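# Turn on the coffee brewer with its red switch

## Task

Press the brewer's red rocker switch until it lights up, so the brewer is on, without moving the brewer from its spot.

## Robot and tools

Robot: two arms on a table. left_arm carries a left hand and sits on the +y side; right_arm carries a right hand. Arm names do not match image sides. Scene frame: origin at table-top height, midway between the nominal bases, +x out over the table, +z up. Calibrated bases: left_arm at (+0.039, +0.300, +0.017) m, quat_wxyz (+1.000, 0, 0, +0.029); right_arm at (-0.001, -0.324, +0.030) m, quat_wxyz (+1.000, 0, 0, -0.007). A camera stand is fixed behind the arms.

Frames: each arm's reported end_effector_position (m), end_effector_quat_wxyz, velocities, Hand target and wrist-camera poses are in that arm's own base frame. Fixed cameras and the table use the scene frame. Motion offsets are expressed in the axes of the Hand target itself. Reported hand positions can be wrong by a few cm, more at long reach.

Hand point axes (right hand): +z runs along straight fingers toward the tips, +x crosses the palm away from the thumb, +y points out of the back, away from the palm face (palm face at y = -0.062). Finger tips sit about 0.139 m beyond the knuckles (knuckles at z = -0.017). Fingertips have rubber caps. A rigid mast near the wrist (x +0.05 to +0.10, z -0.16 to -0.11, out to y = +0.06) can collide with things. The left hand mirrors this: its +x points toward the thumb, so the mast's x values flip sign.

Tool execute_actions: argument actions is a list of actions; each action is a table of 1 to 15 rows, each row one 1/30 s control step. If fewer than 15 rows are given, the last row repeats to fill 15 steps (0.5 s per action). Every row has exactly 48 numbers, all in [-1, 1], covering both arms even if one is idle, in this order: left dx, dy, dz, rx, ry, rz; left hand's 16 hinge numbers; left current_limit; left speed; then the same 24 for the right arm. dx..rz are an offset, not a pose: the target relative to the arm's Hand target as it was when that action began, in that target's own axes. Every row of an action counts from that same start, not from the prior row; the next action starts from the new Hand target, so repeating an offset keeps moving. Scale: 1.0 means 0.6 m for dx, dy, dz and 180 degrees for rx, ry, rz, which form one rotation vector. All zeros re-requests the current target. Optional cameras: list of names, ["all"], or []; omitted means all images for an empty actions list and none otherwise. An unknown name invalidates the call. An empty actions list just reports state and images.

Hand numbers, per arm in this exact order: index_mcp, index_abd, index_pip, index_dip, middle_mcp, middle_abd, middle_pip, middle_dip, ring_mcp, ring_abd, ring_pip, ring_dip, thumb_cmc, thumb_axl, thumb_mcp, thumb_ipl. Each is an absolute goal angle scaled between the hinge stops, not an offset. Straight values: _mcp +0.75, _abd 0.00, _pip +0.58, _dip +0.70, thumb_cmc +0.71, thumb_axl +0.68, thumb_mcp +0.23, thumb_ipl +0.17. Moving toward -1 curls fingers toward the palm; thumb_cmc toward -1 brings the thumb in front of the palm. A zero is a real goal, so to leave a hand unchanged send back its reported hand_goal, hand_current_limit and hand_speed. current_limit maps -1..+1 to 0..550 mA (minimum 11 mA); speed sets motor speed as (speed+1)/2 of 8.5 rad/s. Initial values are +0.4 and -0.6; they persist until rewritten. For poking a switch, a straight index finger with the others curled is a sensible shape.

Control behaviour: orientation commands are clipped to within 40 degrees of the measured orientation each step. The arm may stop short of the target, and the right arm's elbow sags, so the hand rests low; send the remaining distance as a further offset. Tiny moves may not start. To stop pressing on something, command the target back beyond where the hand point is. Near the waist axis, small hand moves can swing the whole arm.

Results: Hand target (last commanded pose after clipping), end_effector_position/quat, joint positions, velocities ("within noise" when still), joint torques (include arm weight; joints 3 and 4 wrap at ±28 N m), step readings of position during motion, and per hand motor: hand_goal, hand_measured, hand_current_ma, hand_state (moving, goal, blocked, overload), hand_current_limit, hand_speed. A MOTOR HOT line warns of heating; an OVER-TEMPERATURE FAULT means that arm has dropped and is off for 30-60 s or more. A hand motor at 495 mA or more for 5 s shuts off for 10 s.

Tool zoom_image: camera (cam_high, cam_low, cam_left_wrist, cam_right_wrist) and region [x0, y0, x1, y1] in pixels of that camera's latest image (504x504, origin top-left), at most 504 by 504. Only cameras in the newest images can be zoomed.

Tool finished_scene: optional scene = 1. Ends the scene permanently; call it only when the switch is lit and stays lit with no help.

Avoid: striking the brewer or table hard, shoving or tipping the brewer, pushing anything out of the work area, the two arms touching or pressing each other, holding an arm stretched against an unreachable target (heat), and long stalls against obstacles. Objects may occasionally get nudged by an outside force. Approach the switch slowly, press firmly but briefly, check the light in the cameras, then back away.

Each tool is called as name([rows], argument=value, ...), one row to a line, values as JSON.

## Session

execute_actions(actions=[])

Scene clock: 0.00 s.
left_arm: end_effector_position=(+0.1407, +0.1817, +0.2098) hand_goal=(+0.754, +0.000, +0.576, +0.696, +0.754, +0.000, +0.576, +0.696, +0.754, +0.000, +0.576, +0.696, +0.714, +0.678, +0.226, +0.168) hand_measured=(+0.754, +0.000, +0.576, +0.696, +0.754, +0.000, +0.576, +0.696, +0.754, +0.000, +0.576, +0.696, +0.714, +0.678, +0.226, +0.168) hand_current_ma=(+0, +0, +0, +0, +0, +0, +0, +0, +0, +0, +0, +0, +0, +0, +0, +0) hand_state=(goal, goal, goal, goal, goal, goal, goal, goal, goal, goal, goal, goal, goal, goal, goal, goal) hand_current_limit=0.40 hand_speed=-0.60 end_effector_quat_wxyz=(+0.254, +0.594, +0.670, +0.366) | right_arm: end_effector_position=(+0.3969, -0.0007, +0.1577) hand_goal=(+0.754, +0.000, +0.576, +0.696, +0.754, +0.000, +0.576, +0.696, +0.754, +0.000, +0.576, +0.696, +0.714, +0.678, +0.226, +0.168) hand_measured=(+0.754, +0.000, +0.576, +0.696, +0.754, +0.000, +0.576, +0.696, +0.754, +0.000, +0.576, +0.696, +0.714, +0.678, +0.226, +0.168) hand_current_ma=(+0, +0, +0, +0, +0, +0, +0, +0, +0, +0, +0, +0, +0, +0, +0, +0) hand_state=(goal, goal, goal, goal, goal, goal, goal, goal, goal, goal, goal, goal, goal, goal, goal, goal) hand_current_limit=0.40 hand_speed=-0.60 end_effector_quat_wxyz=(-0.106, +0.206, +0.973, -0.014)
Joint positions: left_arm=[1.899 0.69 0.41 -1.408 0.918 1.838] | right_arm=[-0.186 1.426 1.148 -1.505 0.024 -1.337]
Joint velocities: within noise
Joint torques (N m): no reading
Heat: left arm: hottest shoulder 27 °C; right arm: hottest wrist pitch 26 °C.
Hand target: left_arm +0.1388, +0.1874, +0.2200; +0.243, +0.599, +0.666, +0.373 | right_arm +0.4045, -0.0021, +0.1647; -0.096, +0.206, +0.974, -0.014

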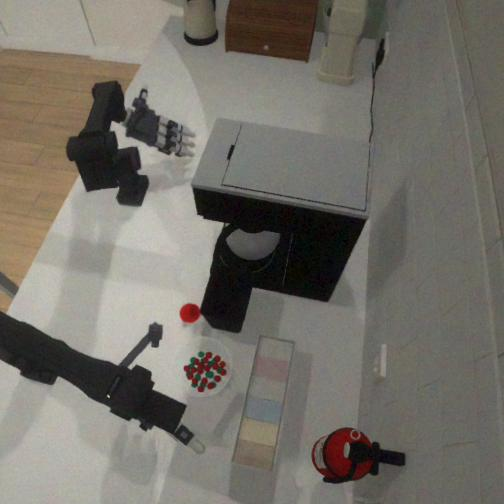

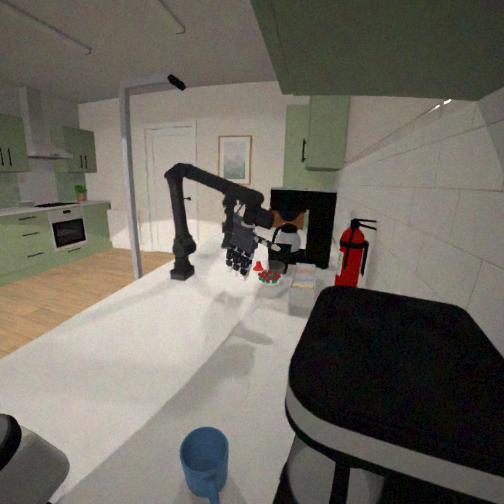

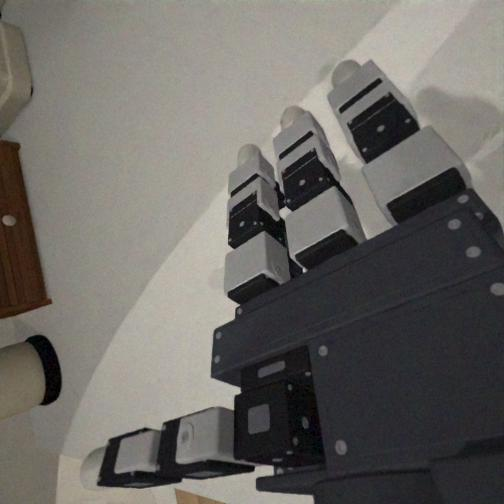

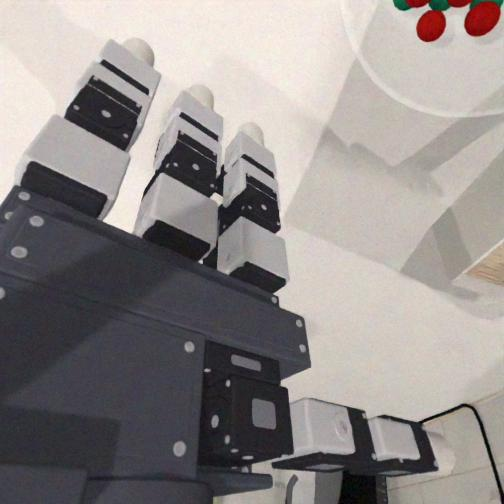

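zoom_image(camera="cam_high", region=[170, 100, 400, 350])

zoom_image(camera="cam_low", region=[140, 150, 400, 330])

Scaled by 2.016 from the camera's 504x504 image, which has a finer 720x720 frame.

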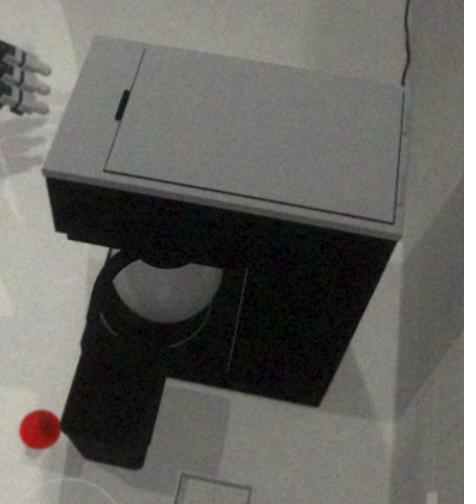

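Scaled by 1.938 from the camera's 504x504 image, which has a finer 720x720 frame.

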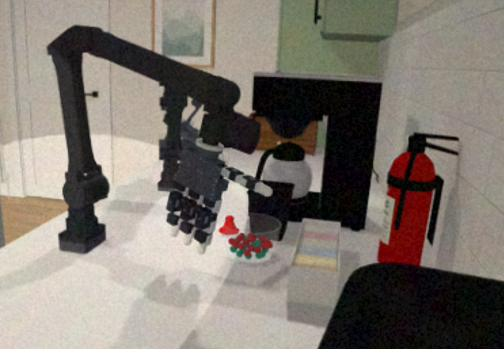

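zoom_image(camera="cam_low", region=[225, 180, 345, 300])

zoom_image(camera="cam_high", region=[180, 210, 300, 340])

Scaled by 4.200 from the camera's 504x504 image, which has a finer 720x720 frame.

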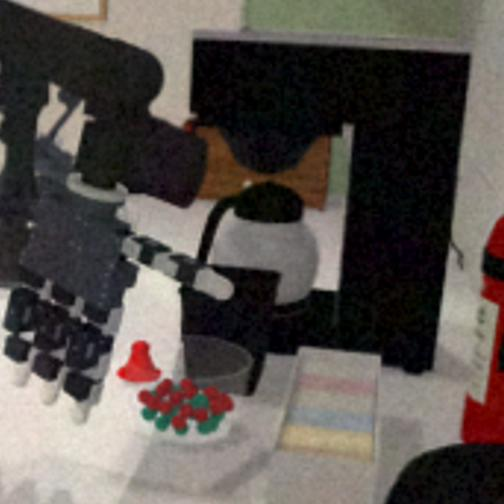

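Scaled by 3.877 from the camera's 504x504 image, which has a finer 720x720 frame.

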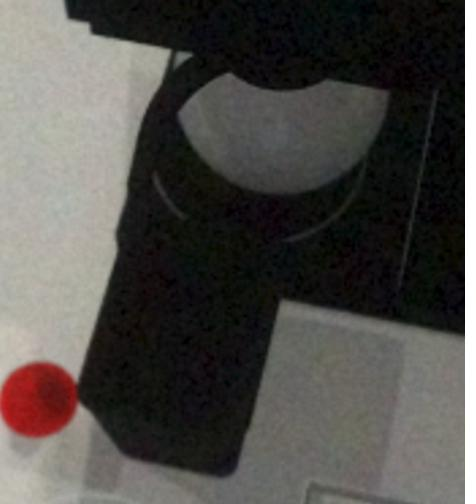

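zoom_image(camera="cam_low", region=[255, 190, 295, 230])

zoom_image(camera="cam_high", region=[180, 170, 240, 230])

Scaled by 12.600 from the camera's 504x504 image, which has a finer 720x720 frame.

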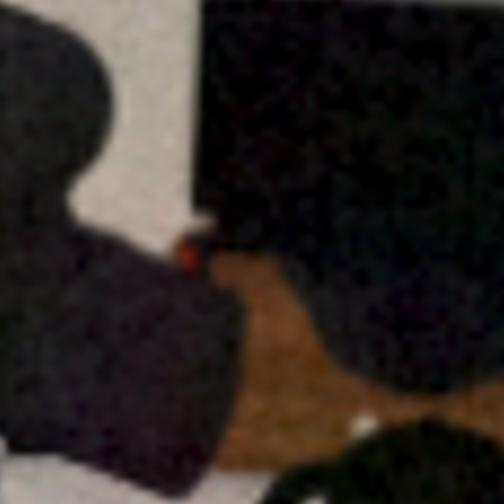

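Scaled by 8.400 from the camera's 504x504 image, which has a finer 720x720 frame.

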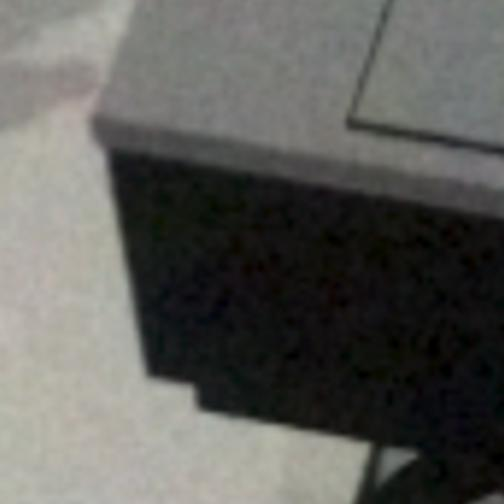

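execute_actions([
  [[-0.1335,0.072,-0.007,-0.0964,-0.0959,0.0061,0.754,0,0.576,0.696,0.754,0,0.576,0.696,0.754,0,0.576,0.696,0.714,0.678,0.226,0.168,0.4,-0.6,0,0,0,0,0,0,0.754,0,0.576,0.696,0.754,0,0.576,0.696,0.754,0,0.576,0.696,0.714,0.678,0.226,0.168,0.4,-0.6]],
  [[-0.125,0.0673,0.0542,-0.0964,-0.0959,0.0061,0.754,0,0.576,0.696,0.754,0,0.576,0.696,0.754,0,0.576,0.696,0.714,0.678,0.226,0.168,0.4,-0.6,0,0,0,0,0,0,0.754,0,0.576,0.696,0.754,0,0.576,0.696,0.754,0,0.576,0.696,0.714,0.678,0.226,0.168,0.4,-0.6]],
  [[-0.0995,0.0452,0.1057,-0.0964,-0.0959,0.0061,0.754,0,0.576,0.696,0.754,0,0.576,0.696,0.754,0,0.576,0.696,0.714,0.678,0.226,0.168,0.4,-0.6,0,0,0,0,0,0,0.754,0,0.576,0.696,0.754,0,0.576,0.696,0.754,0,0.576,0.696,0.714,0.678,0.226,0.168,0.4,-0.6]],
], cameras=["cam_high","cam_low","cam_left_wrist"])

Scene clock: 7.37 s.
left_arm: end_effector_position=(+0.1837, +0.1045, +0.2407) hand_goal=(+0.754, +0.000, +0.576, +0.696, +0.754, +0.000, +0.576, +0.696, +0.754, +0.000, +0.576, +0.696, +0.714, +0.678, +0.226, +0.168) hand_measured=(+0.762, +0.000, +0.576, +0.696, +0.762, +0.000, +0.576, +0.696, +0.762, +0.000, +0.576, +0.696, +0.720, +0.678, +0.226, +0.168) hand_current_ma=(+42, +1, +4, +0, +46, +1, +4, +0, +42, +1, +5, +0, +34, -4, -5, -2) hand_state=(goal, goal, goal, goal, goal, goal, goal, goal, goal, goal, goal, goal, goal, goal, goal, goal) hand_current_limit=0.40 hand_speed=-0.60 end_effector_quat_wxyz=(+0.444, +0.583, +0.559, +0.389) | right_arm: end_effector_position=(+0.3969, -0.0007, +0.1577) hand_goal=(+0.754, +0.000, +0.576, +0.696, +0.754, +0.000, +0.576, +0.696, +0.754, +0.000, +0.576, +0.696, +0.714, +0.678, +0.226, +0.168) hand_measured=(+0.754, +0.000, +0.576, +0.696, +0.754, +0.000, +0.576, +0.696, +0.754, +0.000, +0.576, +0.696, +0.714, +0.678, +0.224, +0.168) hand_current_ma=(-1, +0, +0, +0, -1, +0, +0, +0, -1, +0, +0, +0, +0, -1, -3, +0) hand_state=(goal, goal, goal, goal, goal, goal, goal, goal, goal, goal, goal, goal, goal, goal, goal, goal) hand_current_limit=0.40 hand_speed=-0.60 end_effector_quat_wxyz=(-0.106, +0.206, +0.973, -0.014)
Joint positions: left_arm=[1.668 0.722 0.306 -1.675 1.213 2.076] | right_arm=[-0.186 1.426 1.148 -1.505 0.024 -1.337]
Joint torques (N m): left_arm=[2.02 1.32 9.13 -0.21 1.07 0.12] | right_arm=[-0.67 -9.47 11.78 -0.64 -0.04 -0.02]
Heat: left arm: hottest elbow 28 °C; right arm: hottest elbow 27 °C.
Hand target: left_arm +0.1822, +0.1110, +0.2464; +0.437, +0.584, +0.559, +0.394 (last step not sent: back at the drive's target) | right_arm +0.4045, -0.0021, +0.1647; -0.096, +0.206, +0.974, -0.014
Off the commanded pose: left_arm 0.086 m, 24 deg | right_arm 0.010 m, 1 deg.
led back after a hold (left arm): the arm was led back toward your command in small steps, so it may still be short of it.
Step readings (end_effector_position of left_arm | right_arm):
0: (+0.1407, +0.1817, +0.2098) | (+0.3969, -0.0007, +0.1577)
1: (+0.1411, +0.1814, +0.2109) | (+0.3969, -0.0007, +0.1577)
2: (+0.1432, +0.1794, +0.2163) | (+0.3969, -0.0007, +0.1577)
4: (+0.1515, +0.1703, +0.2322) | (+0.3969, -0.0007, +0.1577)
8: (+0.1675, +0.1445, +0.2392) | (+0.3969, -0.0007, +0.1577)
15: (+0.1780, +0.1190, +0.2398) | (+0.3969, -0.0007, +0.1577)
16: (+0.1784, +0.1178, +0.2406) | (+0.3969, -0.0007, +0.1577) HELD (not all sent) left_arm
17: (+0.1785, +0.1173, +0.2408) | (+0.3969, -0.0007, +0.1577)
19: (+0.1787, +0.1172, +0.2420) | (+0.3969, -0.0007, +0.1577)
23: (+0.1840, +0.1070, +0.2471) | (+0.3969, -0.0007, +0.1577) HELD (not all sent) left_arm
30: (+0.1845, +0.1029, +0.2413) | (+0.3969, -0.0007, +0.1577) HELD (not all sent) left_arm
31: (+0.1841, +0.1037, +0.2411) | (+0.3969, -0.0007, +0.1577) HELD (not all sent) left_arm
32: (+0.1839, +0.1042, +0.2411) | (+0.3969, -0.0007, +0.1577) HELD (not all sent) left_arm
34: (+0.1837, +0.1045, +0.2408) | (+0.3969, -0.0007, +0.1577) HELD (not all sent) left_arm
38: (+0.1837, +0.1045, +0.2407) | (+0.3969, -0.0007, +0.1577) HELD (not all sent) left_arm
45: (+0.1837, +0.1045, +0.2407) | (+0.3969, -0.0007, +0.1577) HELD (not all sent) left_arm
HELD (not all sent) left_arm: steps 16 and 23 to 45.
pose unreachable (left arm): on one or more control steps of this call, first in action 1 (counted from 0), this arm could not follow its commanded pose, so it was not sent that pose on those steps. It may still have moved: this result reports where it is.
cause: moving toward the commanded pose would bring two parts of the arm too close to each other (joints 3 (elbow) to 6 (wrist roll) lie between them).
camera_calibration:
cam_left_wrist: T_world_to_cam=[[-0.286775, -0.768681, -0.571743, 0.23524], [-0.827342, 0.499603, -0.256715, 0.113281], [0.482976, 0.399407, -0.779235, 0.180373], [0, 0, 0, 1]] pos_world=[0.0740669, 0.0521866, 0.30413]
Images, in order (width x height): cam_high 504x504, cam_low 504x504, cam_left_wrist 504x504.

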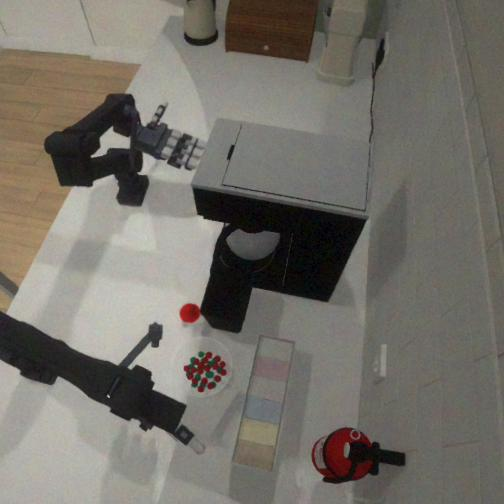

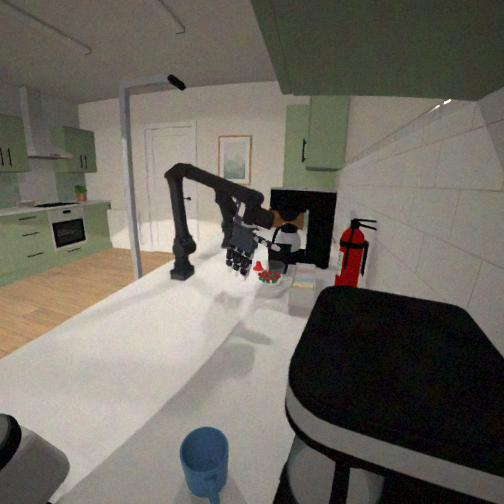

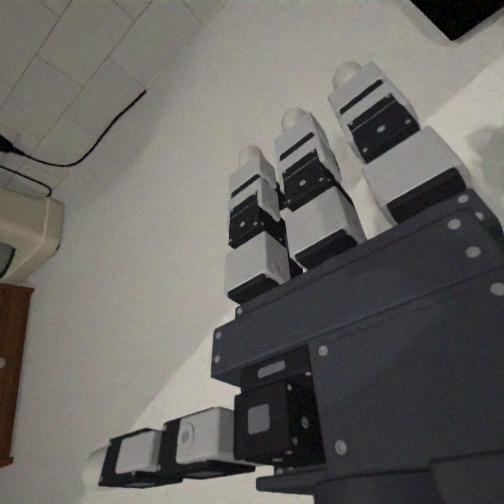

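execute_actions([
  [[0,0,0,0,0,0,0.754,0,0.576,0.696,0.754,0,0.576,0.696,0.754,0,0.576,0.696,0.714,0.678,0.226,0.168,0.4,-0.6,0.146,-0.0625,-0.103,0,0,0,0.754,0,0.576,0.696,0.754,0,0.576,0.696,0.754,0,0.576,0.696,0.714,0.678,0.226,0.168,0.4,-0.6]],
  [[0,0,0,0,0,0,0.754,0,0.576,0.696,0.754,0,0.576,0.696,0.754,0,0.576,0.696,0.714,0.678,0.226,0.168,0.4,-0.6,0.0427,0.0183,-0.0083,-0.1032,0.0056,-0.0184,0.754,0,0.576,0.696,0.754,0,0.576,0.696,0.754,0,0.576,0.696,0.714,0.678,0.226,0.168,0.4,-0.6]],
  [[0,0,0,0,0,0,0.754,0,0.576,0.696,0.754,0,0.576,0.696,0.754,0,0.576,0.696,0.714,0.678,0.226,0.168,0.4,-0.6,0.0415,0.0222,-0.0008,-0.1032,0.0056,-0.0184,0.754,0,0.576,0.696,0.754,0,0.576,0.696,0.754,0,0.576,0.696,0.714,0.678,0.226,0.168,0.4,-0.6]],
  [[0,0,0,0,0,0,0.754,0,0.576,0.696,0.754,0,0.576,0.696,0.754,0,0.576,0.696,0.714,0.678,0.226,0.168,0.4,-0.6,0.0402,0.0235,0.0073,-0.1032,0.0056,-0.0184,0.754,0,0.576,0.696,0.754,0,0.576,0.696,0.754,0,0.576,0.696,0.714,0.678,0.226,0.168,0.4,-0.6]],
  [[0,0,0,0,0,0,0.754,0,0.576,0.696,0.754,0,0.576,0.696,0.754,0,0.576,0.696,0.714,0.678,0.226,0.168,0.4,-0.6,0.0387,0.0222,0.0155,-0.1032,0.0056,-0.0184,0.754,0,0.576,0.696,0.754,0,0.576,0.696,0.754,0,0.576,0.696,0.714,0.678,0.226,0.168,0.4,-0.6]],
], cameras=["cam_high","cam_low","cam_right_wrist"])

Scene clock: 15.33 s.
left_arm: end_effector_position=(+0.1837, +0.1046, +0.2407) hand_goal=(+0.754, +0.000, +0.576, +0.696, +0.754, +0.000, +0.576, +0.696, +0.754, +0.000, +0.576, +0.696, +0.714, +0.678, +0.226, +0.168) hand_measured=(+0.762, +0.000, +0.576, +0.696, +0.762, +0.000, +0.576, +0.696, +0.762, +0.000, +0.576, +0.696, +0.720, +0.678, +0.226, +0.168) hand_current_ma=(+42, +1, +4, +0, +46, +1, +4, +0, +42, +1, +5, +0, +34, -4, -5, -2) hand_state=(goal, goal, goal, goal, goal, goal, goal, goal, goal, goal, goal, goal, goal, goal, goal, goal) hand_current_limit=0.40 hand_speed=-0.60 end_effector_quat_wxyz=(+0.443, +0.583, +0.559, +0.389) | right_arm: end_effector_position=(+0.2568, +0.0767, +0.2769) hand_goal=(+0.754, +0.000, +0.576, +0.696, +0.754, +0.000, +0.576, +0.696, +0.754, +0.000, +0.576, +0.696, +0.714, +0.678, +0.226, +0.168) hand_measured=(+0.762, +0.000, +0.578, +0.696, +0.764, +0.000, +0.578, +0.696, +0.762, +0.000, +0.578, +0.696, +0.722, +0.678, +0.222, +0.168) hand_current_ma=(+14, +0, +1, +0, +15, +0, +1, +0, +13, +0, +1, +0, +11, -1, -5, +0) hand_state=(goal, goal, goal, goal, goal, goal, goal, goal, goal, goal, goal, goal, goal, goal, goal, goal) hand_current_limit=0.40 hand_speed=-0.60 end_effector_quat_wxyz=(+0.033, +0.161, +0.804, +0.571)
Joint positions: left_arm=[1.668 0.722 0.306 -1.675 1.213 2.076] | right_arm=[-0.513 1.084 0.606 -1.7 -1.137 -2.084]
Joint torques (N m): left_arm=[1.61 1.2 9.11 -0.24 1.07 0.12] | right_arm=[0.44 -2.61 8.25 -1.54 -0.97 -0.24]
Heat: left arm: hottest elbow 29 °C; right arm: hottest elbow 28 °C.
Hand target: left_arm +0.1822, +0.1110, +0.2464; +0.437, +0.584, +0.559, +0.394 | right_arm +0.2524, +0.0796, +0.2787; +0.015, +0.117, +0.797, +0.593
Off the commanded pose: left_arm 0.009 m, 1 deg | right_arm 0.006 m, 6 deg.
joint sent to its limit (right arm) — joint 4 (wrist pitch), lower limit; joint 6 (wrist roll), lower limit. The joint targets are off in orientation, not in position.
Step readings (end_effector_position of left_arm | right_arm):
0: (+0.1837, +0.1046, +0.2407) | (+0.3969, -0.0007, +0.1577)
1: (+0.1837, +0.1046, +0.2407) | (+0.3966, -0.0006, +0.1580)
2: (+0.1837, +0.1046, +0.2407) | (+0.3943, -0.0002, +0.1601)
4: (+0.1837, +0.1046, +0.2407) | (+0.3801, +0.0020, +0.1705)
8: (+0.1837, +0.1046, +0.2407) | (+0.3461, +0.0044, +0.2116)
15: (+0.1837, +0.1046, +0.2407) | (+0.3214, +0.0021, +0.2459)
16: (+0.1837, +0.1046, +0.2407) | (+0.3218, +0.0027, +0.2459)
17: (+0.1837, +0.1046, +0.2407) | (+0.3226, +0.0074, +0.2479)
19: (+0.1837, +0.1046, +0.2407) | (+0.3235, +0.0167, +0.2532)
23: (+0.1837, +0.1046, +0.2407) | (+0.3137, +0.0168, +0.2514)
30: (+0.1837, +0.1046, +0.2407) | (+0.3079, +0.0188, +0.2519)
31: (+0.1837, +0.1046, +0.2407) | (+0.3079, +0.0202, +0.2527)
32: (+0.1837, +0.1046, +0.2407) | (+0.3093, +0.0245, +0.2567)
34: (+0.1837, +0.1046, +0.2407) | (+0.3086, +0.0330, +0.2643)
38: (+0.1837, +0.1046, +0.2407) | (+0.2960, +0.0364, +0.2611)
45: (+0.1837, +0.1046, +0.2407) | (+0.2902, +0.0396, +0.2615)
46: (+0.1837, +0.1046, +0.2407) | (+0.2903, +0.0404, +0.2627)
47: (+0.1837, +0.1046, +0.2407) | (+0.2917, +0.0431, +0.2677)
49: (+0.1837, +0.1046, +0.2407) | (+0.2920, +0.0482, +0.2764)
53: (+0.1837, +0.1046, +0.2407) | (+0.2802, +0.0547, +0.2699)
60: (+0.1837, +0.1046, +0.2407) | (+0.2731, +0.0598, +0.2700)
61: (+0.1837, +0.1046, +0.2407) | (+0.2730, +0.0604, +0.2711)
62: (+0.1837, +0.1046, +0.2407) | (+0.2745, +0.0616, +0.2764)
64: (+0.1837, +0.1046, +0.2407) | (+0.2746, +0.0644, +0.2843)
68: (+0.1837, +0.1046, +0.2407) | (+0.2629, +0.0718, +0.2757)
75: (+0.1837, +0.1046, +0.2407) | (+0.2577, +0.0760, +0.2758)
camera_calibration:
cam_right_wrist: T_world_to_cam=[[0.872437, -0.080165, 0.482107, -0.320423], [0.0654603, -0.9584, -0.277822, 0.0805355], [0.484322, 0.273942, -0.830896, 0.20842], [0, 0, 0, 1]] pos_world=[0.173335, -0.00559656, 0.350028]
Images, in order (width x height): cam_high 504x504, cam_low 504x504, cam_right_wrist 504x504.

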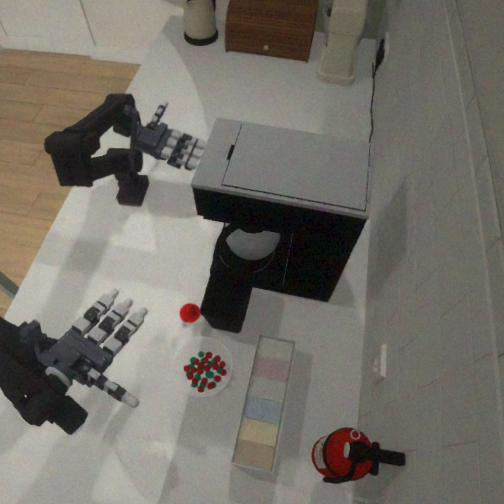

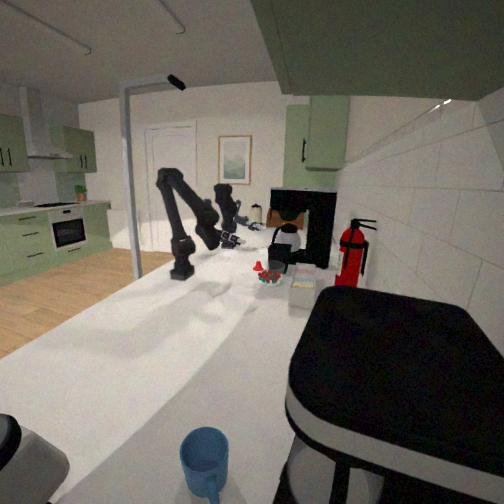

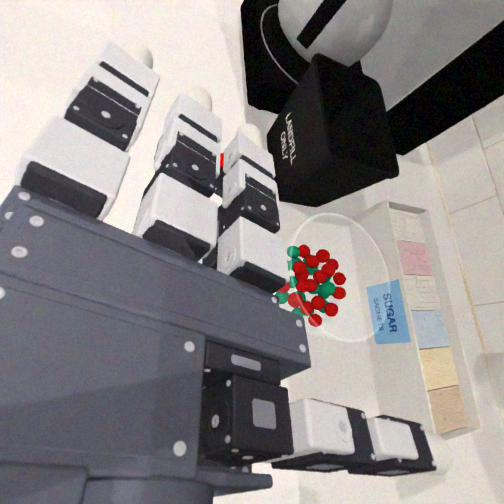

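execute_actions([
  [[0,0,0,0,0,0,0.754,0,0.576,0.696,0.754,0,0.576,0.696,0.754,0,0.576,0.696,0.714,0.678,0.226,0.168,0.4,-0.6,-0.0533,0.091,-0.0147,0.057,-0.0776,0.0219,0.754,0,0.576,0.696,0.754,0,0.576,0.696,0.754,0,0.576,0.696,0.714,0.678,0.226,0.168,0.4,-0.6]],
  [[0,0,0,0,0,0,0.754,0,0.576,0.696,0.754,0,0.576,0.696,0.754,0,0.576,0.696,0.714,0.678,0.226,0.168,0.4,-0.6,-0.051,0.0917,-0.0185,0.057,-0.0776,0.0219,0.754,0,0.576,0.696,0.754,0,0.576,0.696,0.754,0,0.576,0.696,0.714,0.678,0.226,0.168,0.4,-0.6]],
], cameras=["cam_low"])

Scene clock: 21.90 s.
left_arm: end_effector_position=(+0.1837, +0.1046, +0.2407) hand_goal=(+0.754, +0.000, +0.576, +0.696, +0.754, +0.000, +0.576, +0.696, +0.754, +0.000, +0.576, +0.696, +0.714, +0.678, +0.226, +0.168) hand_measured=(+0.762, +0.000, +0.576, +0.696, +0.762, +0.000, +0.576, +0.696, +0.762, +0.000, +0.576, +0.696, +0.720, +0.678, +0.226, +0.168) hand_current_ma=(+42, +1, +4, +0, +46, +1, +4, +0, +42, +1, +5, +0, +34, -4, -5, -2) hand_state=(goal, goal, goal, goal, goal, goal, goal, goal, goal, goal, goal, goal, goal, goal, goal, goal) hand_current_limit=0.40 hand_speed=-0.60 end_effector_quat_wxyz=(+0.443, +0.583, +0.559, +0.389) | right_arm: end_effector_position=(+0.3256, +0.0769, +0.3670) hand_goal=(+0.754, +0.000, +0.576, +0.696, +0.754, +0.000, +0.576, +0.696, +0.754, +0.000, +0.576, +0.696, +0.714, +0.678, +0.226, +0.168) hand_measured=(+0.762, +0.000, +0.578, +0.696, +0.764, +0.000, +0.578, +0.696, +0.762, +0.000, +0.578, +0.696, +0.724, +0.678, +0.222, +0.168) hand_current_ma=(+14, +0, +1, +0, +15, +0, +1, +0, +13, +0, +1, +0, +14, -1, -5, +0) hand_state=(goal, goal, goal, goal, goal, goal, goal, goal, goal, goal, goal, goal, goal, goal, goal, goal) hand_current_limit=0.40 hand_speed=-0.60 end_effector_quat_wxyz=(+0.125, +0.307, +0.854, +0.401)
Joint positions: left_arm=[1.668 0.722 0.306 -1.675 1.213 2.076] | right_arm=[-0.282 0.753 0.87 -1.289 -0.791 -0.994]
Joint torques (N m): left_arm=[1.73 1.26 9.11 -0.23 1.07 0.12] | right_arm=[0.26 -0.85 13.85 1.4 -0.63 0.07]
Heat: left arm: hottest elbow 30 °C; right arm: hottest elbow 29 °C.
Hand target: left_arm +0.1822, +0.1110, +0.2464; +0.437, +0.584, +0.559, +0.394 | right_arm +0.3300, +0.0794, +0.3803; +0.145, +0.310, +0.852, +0.397
Off the commanded pose: left_arm 0.009 m, 1 deg | right_arm 0.014 m, 2 deg.
Step readings (end_effector_position of left_arm | right_arm):
0: (+0.1837, +0.1046, +0.2407) | (+0.2567, +0.0768, +0.2769)
1: (+0.1837, +0.1046, +0.2407) | (+0.2568, +0.0768, +0.2770)
2: (+0.1837, +0.1046, +0.2407) | (+0.2572, +0.0772, +0.2775)
4: (+0.1837, +0.1046, +0.2407) | (+0.2579, +0.0790, +0.2819)
8: (+0.1837, +0.1046, +0.2407) | (+0.2621, +0.0816, +0.3109)
15: (+0.1837, +0.1046, +0.2407) | (+0.2757, +0.0798, +0.3217)
16: (+0.1837, +0.1046, +0.2407) | (+0.2775, +0.0797, +0.3202)
17: (+0.1837, +0.1046, +0.2407) | (+0.2802, +0.0793, +0.3176)
19: (+0.1837, +0.1046, +0.2407) | (+0.2861, +0.0782, +0.3179)
23: (+0.1837, +0.1046, +0.2407) | (+0.2987, +0.0776, +0.3502)
30: (+0.1837, +0.1046, +0.2407) | (+0.3130, +0.0810, +0.3696)
Images, in order (width x height): cam_low 504x504.

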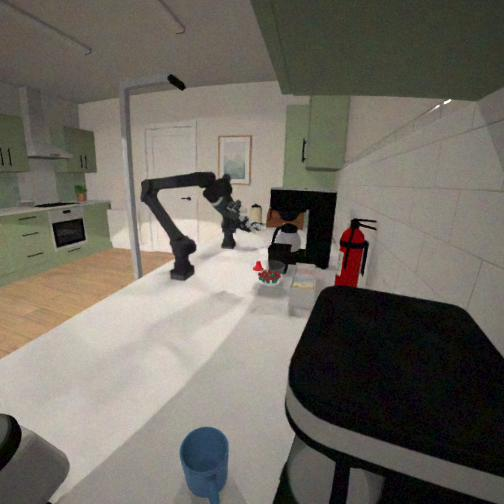

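execute_actions([
  [[0,0,0,0,0,0,0.754,0,0.576,0.696,0.754,0,0.576,0.696,0.754,0,0.576,0.696,0.714,0.678,0.226,0.168,0.4,-0.6,0.1153,0.0728,-0.017,-0.0833,0,0,0.754,0,0.576,0.696,0.754,0,0.576,0.696,0.754,0,0.576,0.696,0.714,0.678,0.226,0.168,0.4,-0.6]],
  [[0,0,0,0,0,0,0.754,0,0.576,0.696,0.754,0,0.576,0.696,0.754,0,0.576,0.696,0.714,0.678,0.226,0.168,0.4,-0.6,0.1153,0.0746,0.0024,-0.0833,0,0,0.754,0,0.576,0.696,0.754,0,0.576,0.696,0.754,0,0.576,0.696,0.714,0.678,0.226,0.168,0.4,-0.6]],
], cameras=["all"])

Scene clock: 23.93 s.
left_arm: end_effector_position=(+0.1837, +0.1046, +0.2407) hand_goal=(+0.754, +0.000, +0.576, +0.696, +0.754, +0.000, +0.576, +0.696, +0.754, +0.000, +0.576, +0.696, +0.714, +0.678, +0.226, +0.168) hand_measured=(+0.762, +0.000, +0.576, +0.696, +0.762, +0.000, +0.576, +0.696, +0.762, +0.000, +0.576, +0.696, +0.720, +0.678, +0.226, +0.168) hand_current_ma=(+42, +1, +4, +0, +46, +1, +4, +0, +42, +1, +5, +0, +34, -4, -5, -2) hand_state=(goal, goal, goal, goal, goal, goal, goal, goal, goal, goal, goal, goal, goal, goal, goal, goal) hand_current_limit=0.40 hand_speed=-0.60 end_effector_quat_wxyz=(+0.443, +0.583, +0.559, +0.389) | right_arm: end_effector_position=(+0.2503, +0.1979, +0.4560) hand_goal=(+0.754, +0.000, +0.576, +0.696, +0.754, +0.000, +0.576, +0.696, +0.754, +0.000, +0.576, +0.696, +0.714, +0.678, +0.226, +0.168) hand_measured=(+0.764, +0.000, +0.578, +0.696, +0.764, +0.000, +0.578, +0.696, +0.762, +0.000, +0.578, +0.696, +0.724, +0.678, +0.224, +0.168) hand_current_ma=(+15, +0, +1, +0, +16, +0, +1, +0, +13, +0, +1, +0, +15, -1, -4, +0) hand_state=(goal, goal, goal, goal, goal, goal, goal, goal, goal, goal, goal, goal, goal, goal, goal, goal) hand_current_limit=0.40 hand_speed=-0.60 end_effector_quat_wxyz=(+0.213, +0.253, +0.732, +0.595)
Joint positions: left_arm=[1.668 0.722 0.306 -1.675 1.213 2.076] | right_arm=[0.517 0.36 0.613 -0.47 -0.369 -0.091]
Joint torques (N m): left_arm=[1.73 1.26 9.11 -0.24 1.06 0.12] | right_arm=[0.38 2.67 12.71 3.02 0.03 0.05]
Heat: left arm: hottest elbow 30 °C; right arm: hottest elbow 30 °C.
Hand target: left_arm +0.1822, +0.1110, +0.2464; +0.437, +0.584, +0.559, +0.394 | right_arm +0.2501, +0.1994, +0.4603; +0.220, +0.262, +0.720, +0.604
Off the commanded pose: left_arm 0.009 m, 1 deg | right_arm 0.004 m, 2 deg.
Step readings (end_effector_position of left_arm | right_arm):
0: (+0.1837, +0.1046, +0.2407) | (+0.3257, +0.0769, +0.3670)
1: (+0.1837, +0.1046, +0.2407) | (+0.3256, +0.0774, +0.3679)
2: (+0.1837, +0.1046, +0.2407) | (+0.3250, +0.0808, +0.3725)
4: (+0.1837, +0.1046, +0.2407) | (+0.3174, +0.0955, +0.3859)
8: (+0.1837, +0.1046, +0.2407) | (+0.2862, +0.1289, +0.4123)
15: (+0.1837, +0.1046, +0.2407) | (+0.2803, +0.1397, +0.4288)
16: (+0.1837, +0.1046, +0.2407) | (+0.2822, +0.1401, +0.4269)
17: (+0.1837, +0.1046, +0.2407) | (+0.2821, +0.1430, +0.4266)
19: (+0.1837, +0.1046, +0.2407) | (+0.2759, +0.1568, +0.4285)
23: (+0.1837, +0.1046, +0.2407) | (+0.2499, +0.1862, +0.4449)
30: (+0.1837, +0.1046, +0.2407) | (+0.2439, +0.1947, +0.4676)
camera_calibration:
cam_left_wrist: T_world_to_cam=[[-0.286478, -0.768777, -0.571763, 0.235229], [-0.827509, 0.499312, -0.256743, 0.113316], [0.482866, 0.399588, -0.779211, 0.180364], [0, 0, 0, 1]] pos_world=[0.0740662, 0.0521867, 0.30413]
cam_right_wrist: T_world_to_cam=[[0.665181, -0.415349, 0.620499, -0.336331], [-0.228703, -0.9044, -0.360216, 0.347248], [0.710795, 0.097699, -0.696581, 0.244123], [0, 0, 0, 1]] pos_world=[0.129616, 0.150506, 0.503829]

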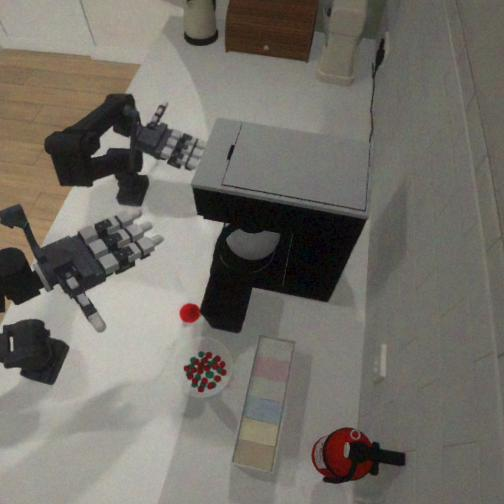

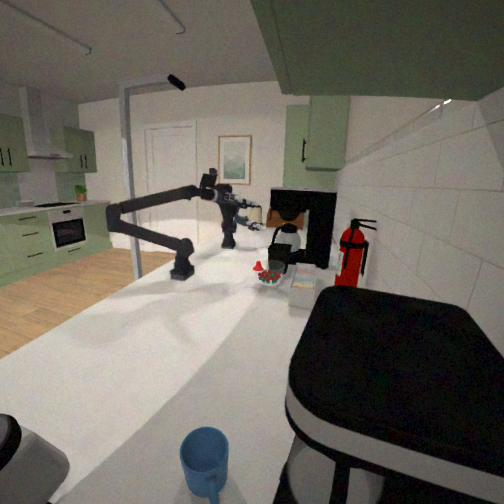

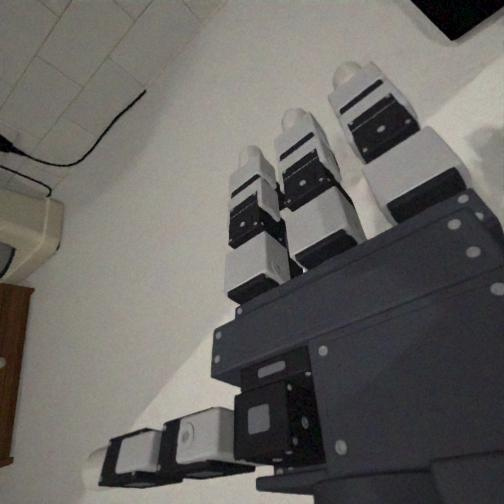

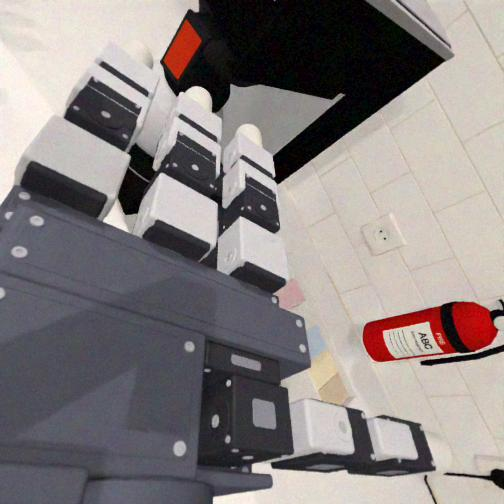

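zoom_image(camera="cam_right_wrist", region=[120, 0, 280, 160])

Scaled by 3.150 from the camera's 504x504 image, which has a finer 720x720 frame.

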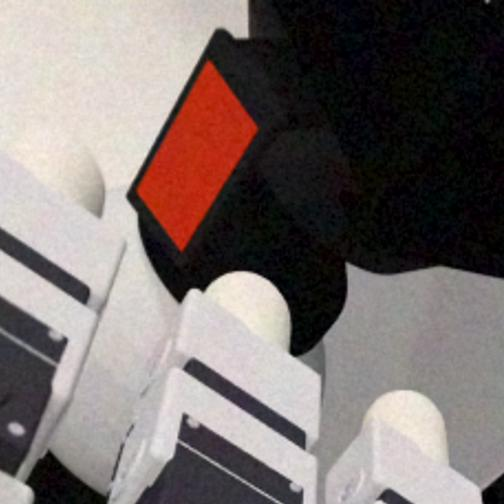

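execute_actions([
  [[0.111,0.0167,-0.013,0,0,0,0.754,0,0.576,0.696,0.754,0,0.576,0.696,0.754,0,0.576,0.696,0.714,0.678,0.226,0.168,0.4,-0.6,0,0,0,0,0,0,0.754,0,0.576,0.696,-0.068,0,-0.299,-0.174,-0.068,0,-0.299,-0.174,0.714,0.678,0.226,0.168,0.4,-0.6]],
  [[0.111,0.0167,-0.013,0,0,0,0.754,0,0.576,0.696,0.754,0,0.576,0.696,0.754,0,0.576,0.696,0.714,0.678,0.226,0.168,0.4,-0.6,0,0,0,0,0,0,0.754,0,0.576,0.696,-0.068,0,-0.299,-0.174,-0.068,0,-0.299,-0.174,0.714,0.678,0.226,0.168,0.4,-0.6]],
  [[0.111,0.0167,-0.013,0,0,0,0.754,0,0.576,0.696,0.754,0,0.576,0.696,0.754,0,0.576,0.696,0.714,0.678,0.226,0.168,0.4,-0.6,0,0,0,0,0,0,0.754,0,0.576,0.696,-0.068,0,-0.299,-0.174,-0.068,0,-0.299,-0.174,0.714,0.678,0.226,0.168,0.4,-0.6]],
], cameras=["cam_high","cam_right_wrist"])

Scene clock: 30.07 s.
left_arm: end_effector_position=(+0.1794, +0.3004, +0.2651) hand_goal=(+0.754, +0.000, +0.576, +0.696, +0.754, +0.000, +0.576, +0.696, +0.754, +0.000, +0.576, +0.696, +0.714, +0.678, +0.226, +0.168) hand_measured=(+0.762, +0.000, +0.576, +0.696, +0.762, +0.000, +0.576, +0.696, +0.762, +0.000, +0.576, +0.696, +0.722, +0.678, +0.226, +0.168) hand_current_ma=(+42, +1, +4, +0, +46, +1, +4, +0, +42, +1, +5, +0, +36, -4, -5, -2) hand_state=(goal, goal, goal, goal, goal, goal, goal, goal, goal, goal, goal, goal, goal, goal, goal, goal) hand_current_limit=0.40 hand_speed=-0.60 end_effector_quat_wxyz=(+0.447, +0.575, +0.567, +0.385) | right_arm: end_effector_position=(+0.2512, +0.1986, +0.4589) hand_goal=(+0.754, +0.000, +0.576, +0.696, -0.068, +0.000, -0.298, -0.174, -0.068, +0.000, -0.298, -0.174, +0.714, +0.678, +0.226, +0.168) hand_measured=(+0.764, +0.000, +0.578, +0.696, -0.054, +0.000, -0.296, -0.172, -0.056, +0.000, -0.296, -0.172, +0.724, +0.678, +0.224, +0.168) hand_current_ma=(+15, +0, +1, +0, +24, +0, +2, +2, +20, +0, +2, +2, +15, -1, -4, +0) hand_state=(goal, goal, goal, goal, goal, goal, goal, goal, goal, goal, goal, goal, goal, goal, goal, goal) hand_current_limit=0.40 hand_speed=-0.60 end_effector_quat_wxyz=(+0.222, +0.262, +0.725, +0.597)
Joint positions: left_arm=[1.617 1.324 0.75 -1.382 1.237 1.908] | right_arm=[0.557 0.36 0.611 -0.45 -0.305 -0.07]
Joint torques (N m): left_arm=[0.21 -6.89 10.22 0.44 1.33 -0.02] | right_arm=[0.5 2.9 12.33 2.89 0.05 0.05]
Heat: left arm: hottest elbow 31 °C; right arm: hottest elbow 31 °C.
Hand target: left_arm +0.1822, +0.3122, +0.2764; +0.437, +0.584, +0.559, +0.394 | right_arm +0.2501, +0.1995, +0.4602; +0.220, +0.262, +0.720, +0.604
Off the commanded pose: left_arm 0.017 m, 2 deg | right_arm 0.002 m, 1 deg.
Step readings (end_effector_position of left_arm | right_arm):
0: (+0.1837, +0.1046, +0.2407) | (+0.2504, +0.1978, +0.4560)
1: (+0.1836, +0.1048, +0.2404) | (+0.2506, +0.1977, +0.4560)
2: (+0.1831, +0.1063, +0.2396) | (+0.2513, +0.1971, +0.4561)
4: (+0.1800, +0.1172, +0.2374) | (+0.2526, +0.1963, +0.4563)
8: (+0.1723, +0.1494, +0.2418) | (+0.2512, +0.1982, +0.4582)
15: (+0.1758, +0.1656, +0.2476) | (+0.2511, +0.1986, +0.4587)
16: (+0.1768, +0.1653, +0.2474) | (+0.2512, +0.1986, +0.4587)
17: (+0.1770, +0.1670, +0.2471) | (+0.2512, +0.1985, +0.4587)
19: (+0.1758, +0.1782, +0.2484) | (+0.2512, +0.1986, +0.4588)
23: (+0.1714, +0.2143, +0.2551) | (+0.2512, +0.1985, +0.4589)
30: (+0.1769, +0.2311, +0.2580) | (+0.2512, +0.1986, +0.4589)
31: (+0.1778, +0.2316, +0.2577) | (+0.2512, +0.1986, +0.4589)
32: (+0.1779, +0.2336, +0.2580) | (+0.2512, +0.1986, +0.4589)
34: (+0.1773, +0.2458, +0.2594) | (+0.2512, +0.1986, +0.4589)
38: (+0.1749, +0.2818, +0.2649) | (+0.2512, +0.1986, +0.4589)
45: (+0.1774, +0.2984, +0.2662) | (+0.2512, +0.1986, +0.4589)
camera_calibration:
cam_right_wrist: T_world_to_cam=[[0.649861, -0.439734, 0.619931, -0.329462], [-0.250485, -0.893985, -0.371549, 0.357773], [0.717592, 0.0861723, -0.691112, 0.243461], [0, 0, 0, 1]] pos_world=[0.129016, 0.153989, 0.505433]
Images, in order (width x height): cam_high 504x504, cam_right_wrist 504x504.

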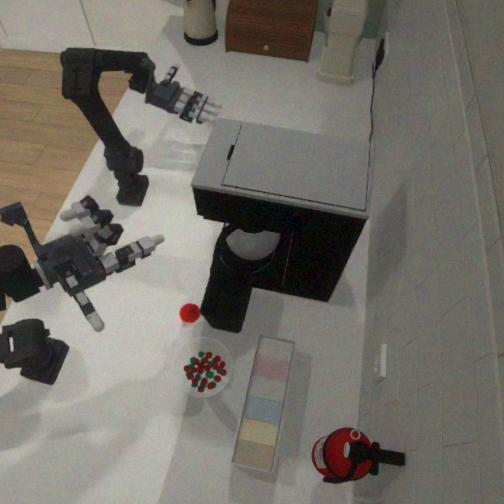

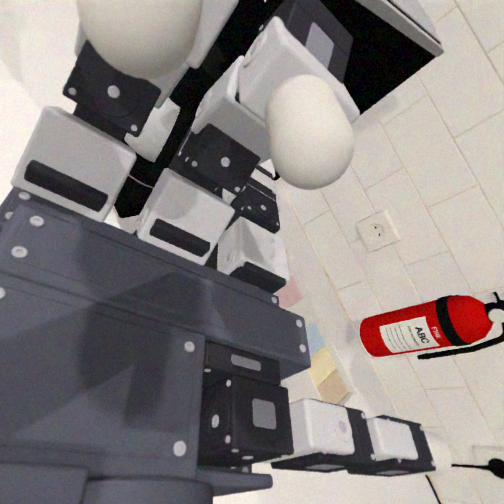

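execute_actions([
  [[0,0,0,0,0,0,0.754,0,0.576,0.696,0.754,0,0.576,0.696,0.754,0,0.576,0.696,0.714,0.678,0.226,0.168,0.4,-0.6,0.0815,-0.0225,0.0638,0,-0.0365,0.0064,0.754,0,0.576,0.696,0.754,0,0.576,0.696,0.754,0,0.576,0.696,0.714,0.678,0.226,0.168,0.4,-0.6]],
  [[0,0,0,0,0,0,0.754,0,0.576,0.696,0.754,0,0.576,0.696,0.754,0,0.576,0.696,0.714,0.678,0.226,0.168,0.4,-0.6,0.0878,-0.0243,0.0542,0,-0.0365,0.0064,0.754,0,0.576,0.696,0.754,0,0.576,0.696,0.754,0,0.576,0.696,0.714,0.678,0.226,0.168,0.4,-0.6]],
  [[0,0,0,0,0,0,0.754,0,0.576,0.696,0.754,0,0.576,0.696,0.754,0,0.576,0.696,0.714,0.678,0.226,0.168,0.4,-0.6,0.0928,-0.0262,0.044,0,-0.0365,0.0064,0.754,0,0.576,0.696,0.754,0,0.576,0.696,0.754,0,0.576,0.696,0.714,0.678,0.226,0.168,0.4,-0.6]],
], cameras=["cam_high","cam_low","cam_right_wrist"])

Scene clock: 32.87 s.
left_arm: end_effector_position=(+0.1794, +0.3013, +0.2647) hand_goal=(+0.754, +0.000, +0.576, +0.696, +0.754, +0.000, +0.576, +0.696, +0.754, +0.000, +0.576, +0.696, +0.714, +0.678, +0.226, +0.168) hand_measured=(+0.762, +0.000, +0.576, +0.696, +0.762, +0.000, +0.576, +0.696, +0.762, +0.000, +0.576, +0.696, +0.722, +0.678, +0.226, +0.168) hand_current_ma=(+42, +1, +4, +0, +46, +1, +4, +0, +42, +1, +5, +0, +36, -4, -5, -2) hand_state=(goal, goal, goal, goal, goal, goal, goal, goal, goal, goal, goal, goal, goal, goal, goal, goal) hand_current_limit=0.40 hand_speed=-0.60 end_effector_quat_wxyz=(+0.447, +0.575, +0.568, +0.385) | right_arm: end_effector_position=(+0.2024, +0.3705, +0.3667) hand_goal=(+0.754, +0.000, +0.576, +0.696, +0.754, +0.000, +0.576, +0.696, +0.754, +0.000, +0.576, +0.696, +0.714, +0.678, +0.226, +0.168) hand_measured=(+0.764, +0.000, +0.578, +0.696, +0.762, +0.000, +0.576, +0.694, +0.762, +0.000, +0.576, +0.694, +0.724, +0.678, +0.224, +0.168) hand_current_ma=(+15, +0, +1, +0, +14, +0, +0, -2, +12, +0, +0, -2, +15, -1, -1, +0) hand_state=(goal, goal, goal, goal, goal, goal, goal, goal, goal, goal, goal, goal, goal, goal, goal, goal) hand_current_limit=0.40 hand_speed=-0.60 end_effector_quat_wxyz=(+0.334, +0.366, +0.689, +0.529)
Joint positions: left_arm=[1.617 1.324 0.75 -1.375 1.237 1.9] | right_arm=[1.466 0.978 0.613 0.002 0.914 0.217]
Joint torques (N m): left_arm=[0.03 -6.95 10.17 0.44 1.33 -0.02] | right_arm=[-0.97 -4.48 16.35 2.28 0.43 0.05]
Heat: left arm: hottest elbow 32 °C; right arm: hottest elbow 32 °C.
Hand target: left_arm +0.1822, +0.3122, +0.2764; +0.437, +0.584, +0.559, +0.394 | right_arm +0.2062, +0.3749, +0.4000; +0.322, +0.383, +0.664, +0.556
Off the commanded pose: left_arm 0.016 m, 2 deg | right_arm 0.034 m, 5 deg.
Step readings (end_effector_position of left_arm | right_arm):
0: (+0.1794, +0.3004, +0.2651) | (+0.2512, +0.1986, +0.4589)
1: (+0.1794, +0.3004, +0.2651) | (+0.2519, +0.1981, +0.4585)
2: (+0.1794, +0.3005, +0.2650) | (+0.2544, +0.1962, +0.4584)
4: (+0.1794, +0.3006, +0.2650) | (+0.2520, +0.2029, +0.4574)
8: (+0.1794, +0.3010, +0.2648) | (+0.2313, +0.2388, +0.4467)
15: (+0.1794, +0.3012, +0.2647) | (+0.2340, +0.2577, +0.4350)
16: (+0.1794, +0.3012, +0.2647) | (+0.2356, +0.2575, +0.4347)
17: (+0.1794, +0.3012, +0.2647) | (+0.2373, +0.2571, +0.4343)
19: (+0.1794, +0.3012, +0.2647) | (+0.2350, +0.2621, +0.4356)
23: (+0.1794, +0.3013, +0.2647) | (+0.2145, +0.2993, +0.4234)
30: (+0.1794, +0.3013, +0.2647) | (+0.2189, +0.3203, +0.4001)
31: (+0.1794, +0.3013, +0.2647) | (+0.2198, +0.3190, +0.4008)
32: (+0.1794, +0.3013, +0.2647) | (+0.2204, +0.3167, +0.4017)
34: (+0.1794, +0.3013, +0.2647) | (+0.2182, +0.3192, +0.4008)
38: (+0.1794, +0.3013, +0.2647) | (+0.2022, +0.3566, +0.3769)
45: (+0.1794, +0.3013, +0.2647) | (+0.2017, +0.3719, +0.3530)
camera_calibration:
cam_right_wrist: T_world_to_cam=[[0.465031, -0.583652, 0.665655, -0.0910313], [-0.527741, -0.786459, -0.32089, 0.462637], [0.710799, -0.20207, -0.673745, 0.301727], [0, 0, 0, 1]] pos_world=[0.0720181, 0.371685, 0.412338]
Images, in order (width x height): cam_high 504x504, cam_low 504x504, cam_right_wrist 504x504.

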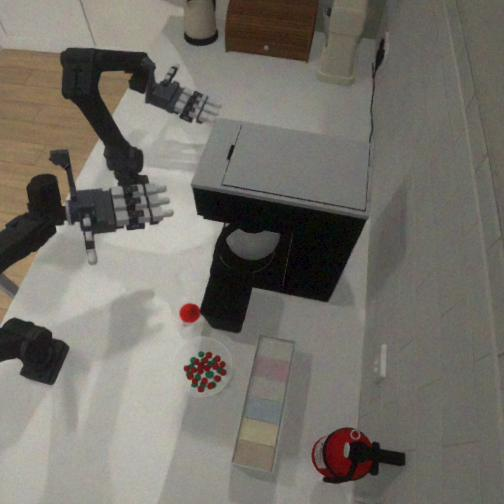

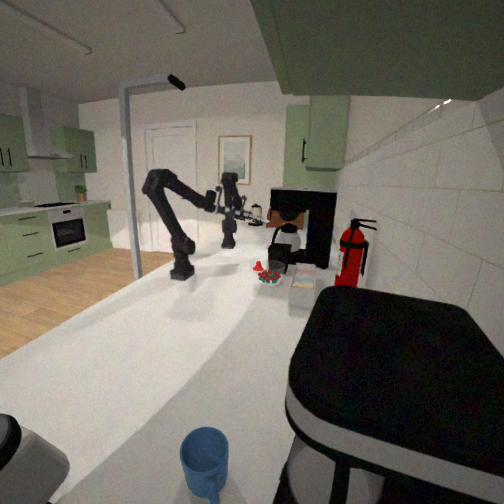

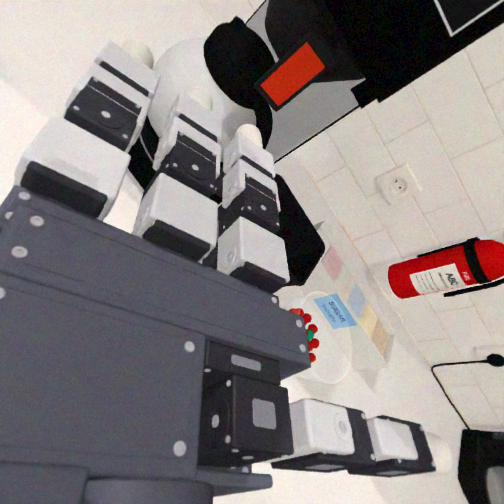

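zoom_image(camera="cam_right_wrist", region=[210, 10, 370, 170])

Scaled by 3.150 from the camera's 504x504 image, which has a finer 720x720 frame.

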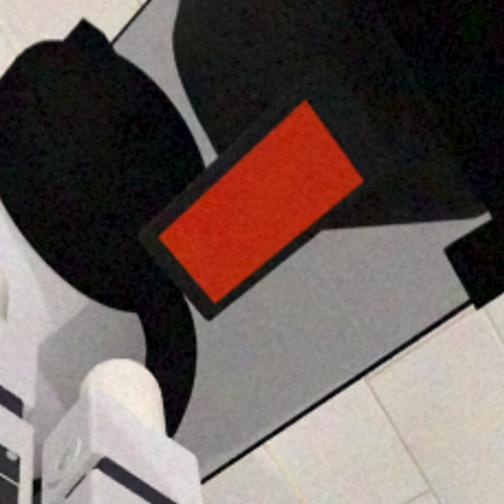

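execute_actions([
  [[0,0,0,0,0,0,0.754,0,0.576,0.696,0.754,0,0.576,0.696,0.754,0,0.576,0.696,0.714,0.678,0.226,0.168,0.4,-0.6,-0.0195,0.0697,0.0692,0,0,0,0.754,0,0.576,0.696,0.754,0,0.576,0.696,0.754,0,0.576,0.696,0.714,0.678,0.226,0.168,0.4,-0.6]],
], cameras=["cam_high","cam_right_wrist"])

Scene clock: 36.13 s.
left_arm: end_effector_position=(+0.1794, +0.3013, +0.2647) hand_goal=(+0.754, +0.000, +0.576, +0.696, +0.754, +0.000, +0.576, +0.696, +0.754, +0.000, +0.576, +0.696, +0.714, +0.678, +0.226, +0.168) hand_measured=(+0.762, +0.000, +0.576, +0.696, +0.762, +0.000, +0.576, +0.696, +0.762, +0.000, +0.576, +0.696, +0.722, +0.678, +0.226, +0.168) hand_current_ma=(+42, +1, +4, +0, +46, +1, +4, +0, +42, +1, +5, +0, +36, -4, -5, -2) hand_state=(goal, goal, goal, goal, goal, goal, goal, goal, goal, goal, goal, goal, goal, goal, goal, goal) hand_current_limit=0.40 hand_speed=-0.60 end_effector_quat_wxyz=(+0.447, +0.575, +0.568, +0.385) | right_arm: end_effector_position=(+0.2488, +0.3830, +0.4078) hand_goal=(+0.754, +0.000, +0.576, +0.696, +0.754, +0.000, +0.576, +0.696, +0.754, +0.000, +0.576, +0.696, +0.714, +0.678, +0.226, +0.168) hand_measured=(+0.764, +0.000, +0.578, +0.696, +0.764, +0.000, +0.576, +0.694, +0.762, +0.000, +0.576, +0.694, +0.724, +0.678, +0.224, +0.168) hand_current_ma=(+15, +0, +1, +0, +15, +0, +0, -2, +13, +0, +0, -2, +15, -1, -1, +0) hand_state=(goal, goal, goal, goal, goal, goal, goal, goal, goal, goal, goal, goal, goal, goal, goal, goal) hand_current_limit=0.40 hand_speed=-0.60 end_effector_quat_wxyz=(+0.321, +0.382, +0.674, +0.545)
Joint positions: left_arm=[1.617 1.324 0.75 -1.375 1.237 1.9] | right_arm=[1.33 1.015 0.728 0 0.785 0.189]
Joint torques (N m): left_arm=[0.03 -7 10.18 0.44 1.33 -0.02] | right_arm=[-1.49 -4.78 16.76 1.47 0.12 -0.22]
Heat: left arm: hottest elbow 32 °C; right arm: hottest elbow 33 °C.
Hand target: left_arm +0.1822, +0.3122, +0.2764; +0.437, +0.584, +0.559, +0.394 | right_arm +0.2538, +0.3889, +0.4341; +0.322, +0.383, +0.664, +0.556
Off the commanded pose: left_arm 0.016 m, 2 deg | right_arm 0.027 m, 2 deg.
Step readings (end_effector_position of left_arm | right_arm):
0: (+0.1794, +0.3013, +0.2647) | (+0.2024, +0.3704, +0.3667)
1: (+0.1794, +0.3013, +0.2647) | (+0.2026, +0.3707, +0.3669)
2: (+0.1794, +0.3013, +0.2647) | (+0.2045, +0.3721, +0.3672)
4: (+0.1794, +0.3013, +0.2647) | (+0.2126, +0.3756, +0.3717)
8: (+0.1794, +0.3013, +0.2647) | (+0.2376, +0.3708, +0.3971)
15: (+0.1794, +0.3013, +0.2647) | (+0.2477, +0.3770, +0.4159)
camera_calibration:
cam_right_wrist: T_world_to_cam=[[0.468895, -0.625043, 0.624066, -0.100793], [-0.538936, -0.762247, -0.358508, 0.51906], [0.699775, -0.168229, -0.694272, 0.297205], [0, 0, 0, 1]] pos_world=[0.119025, 0.38265, 0.45533]
Images, in order (width x height): cam_high 504x504, cam_right_wrist 504x504.

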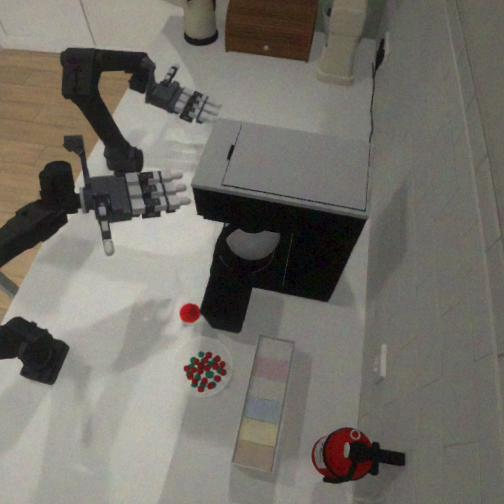

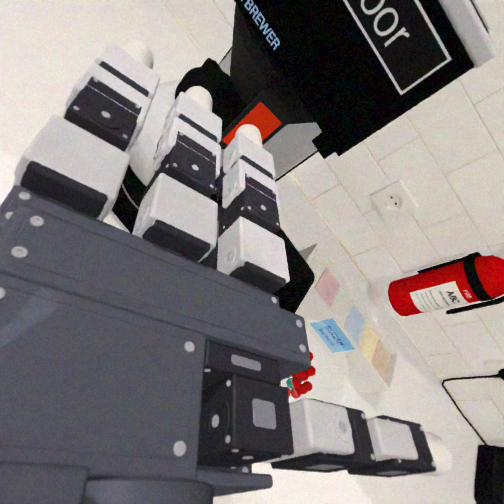

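zoom_image(camera="cam_right_wrist", region=[170, 50, 350, 230])

Scaled by 2.800 from the camera's 504x504 image, which has a finer 720x720 frame.

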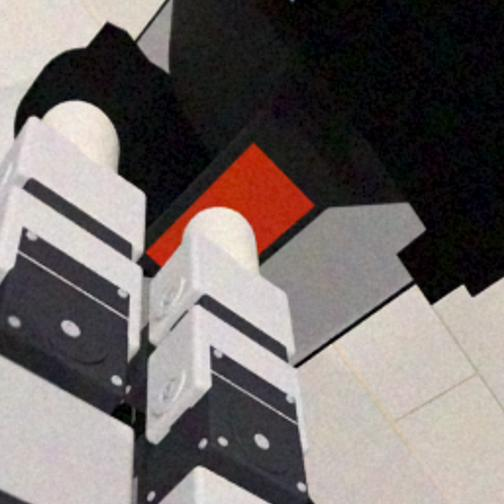

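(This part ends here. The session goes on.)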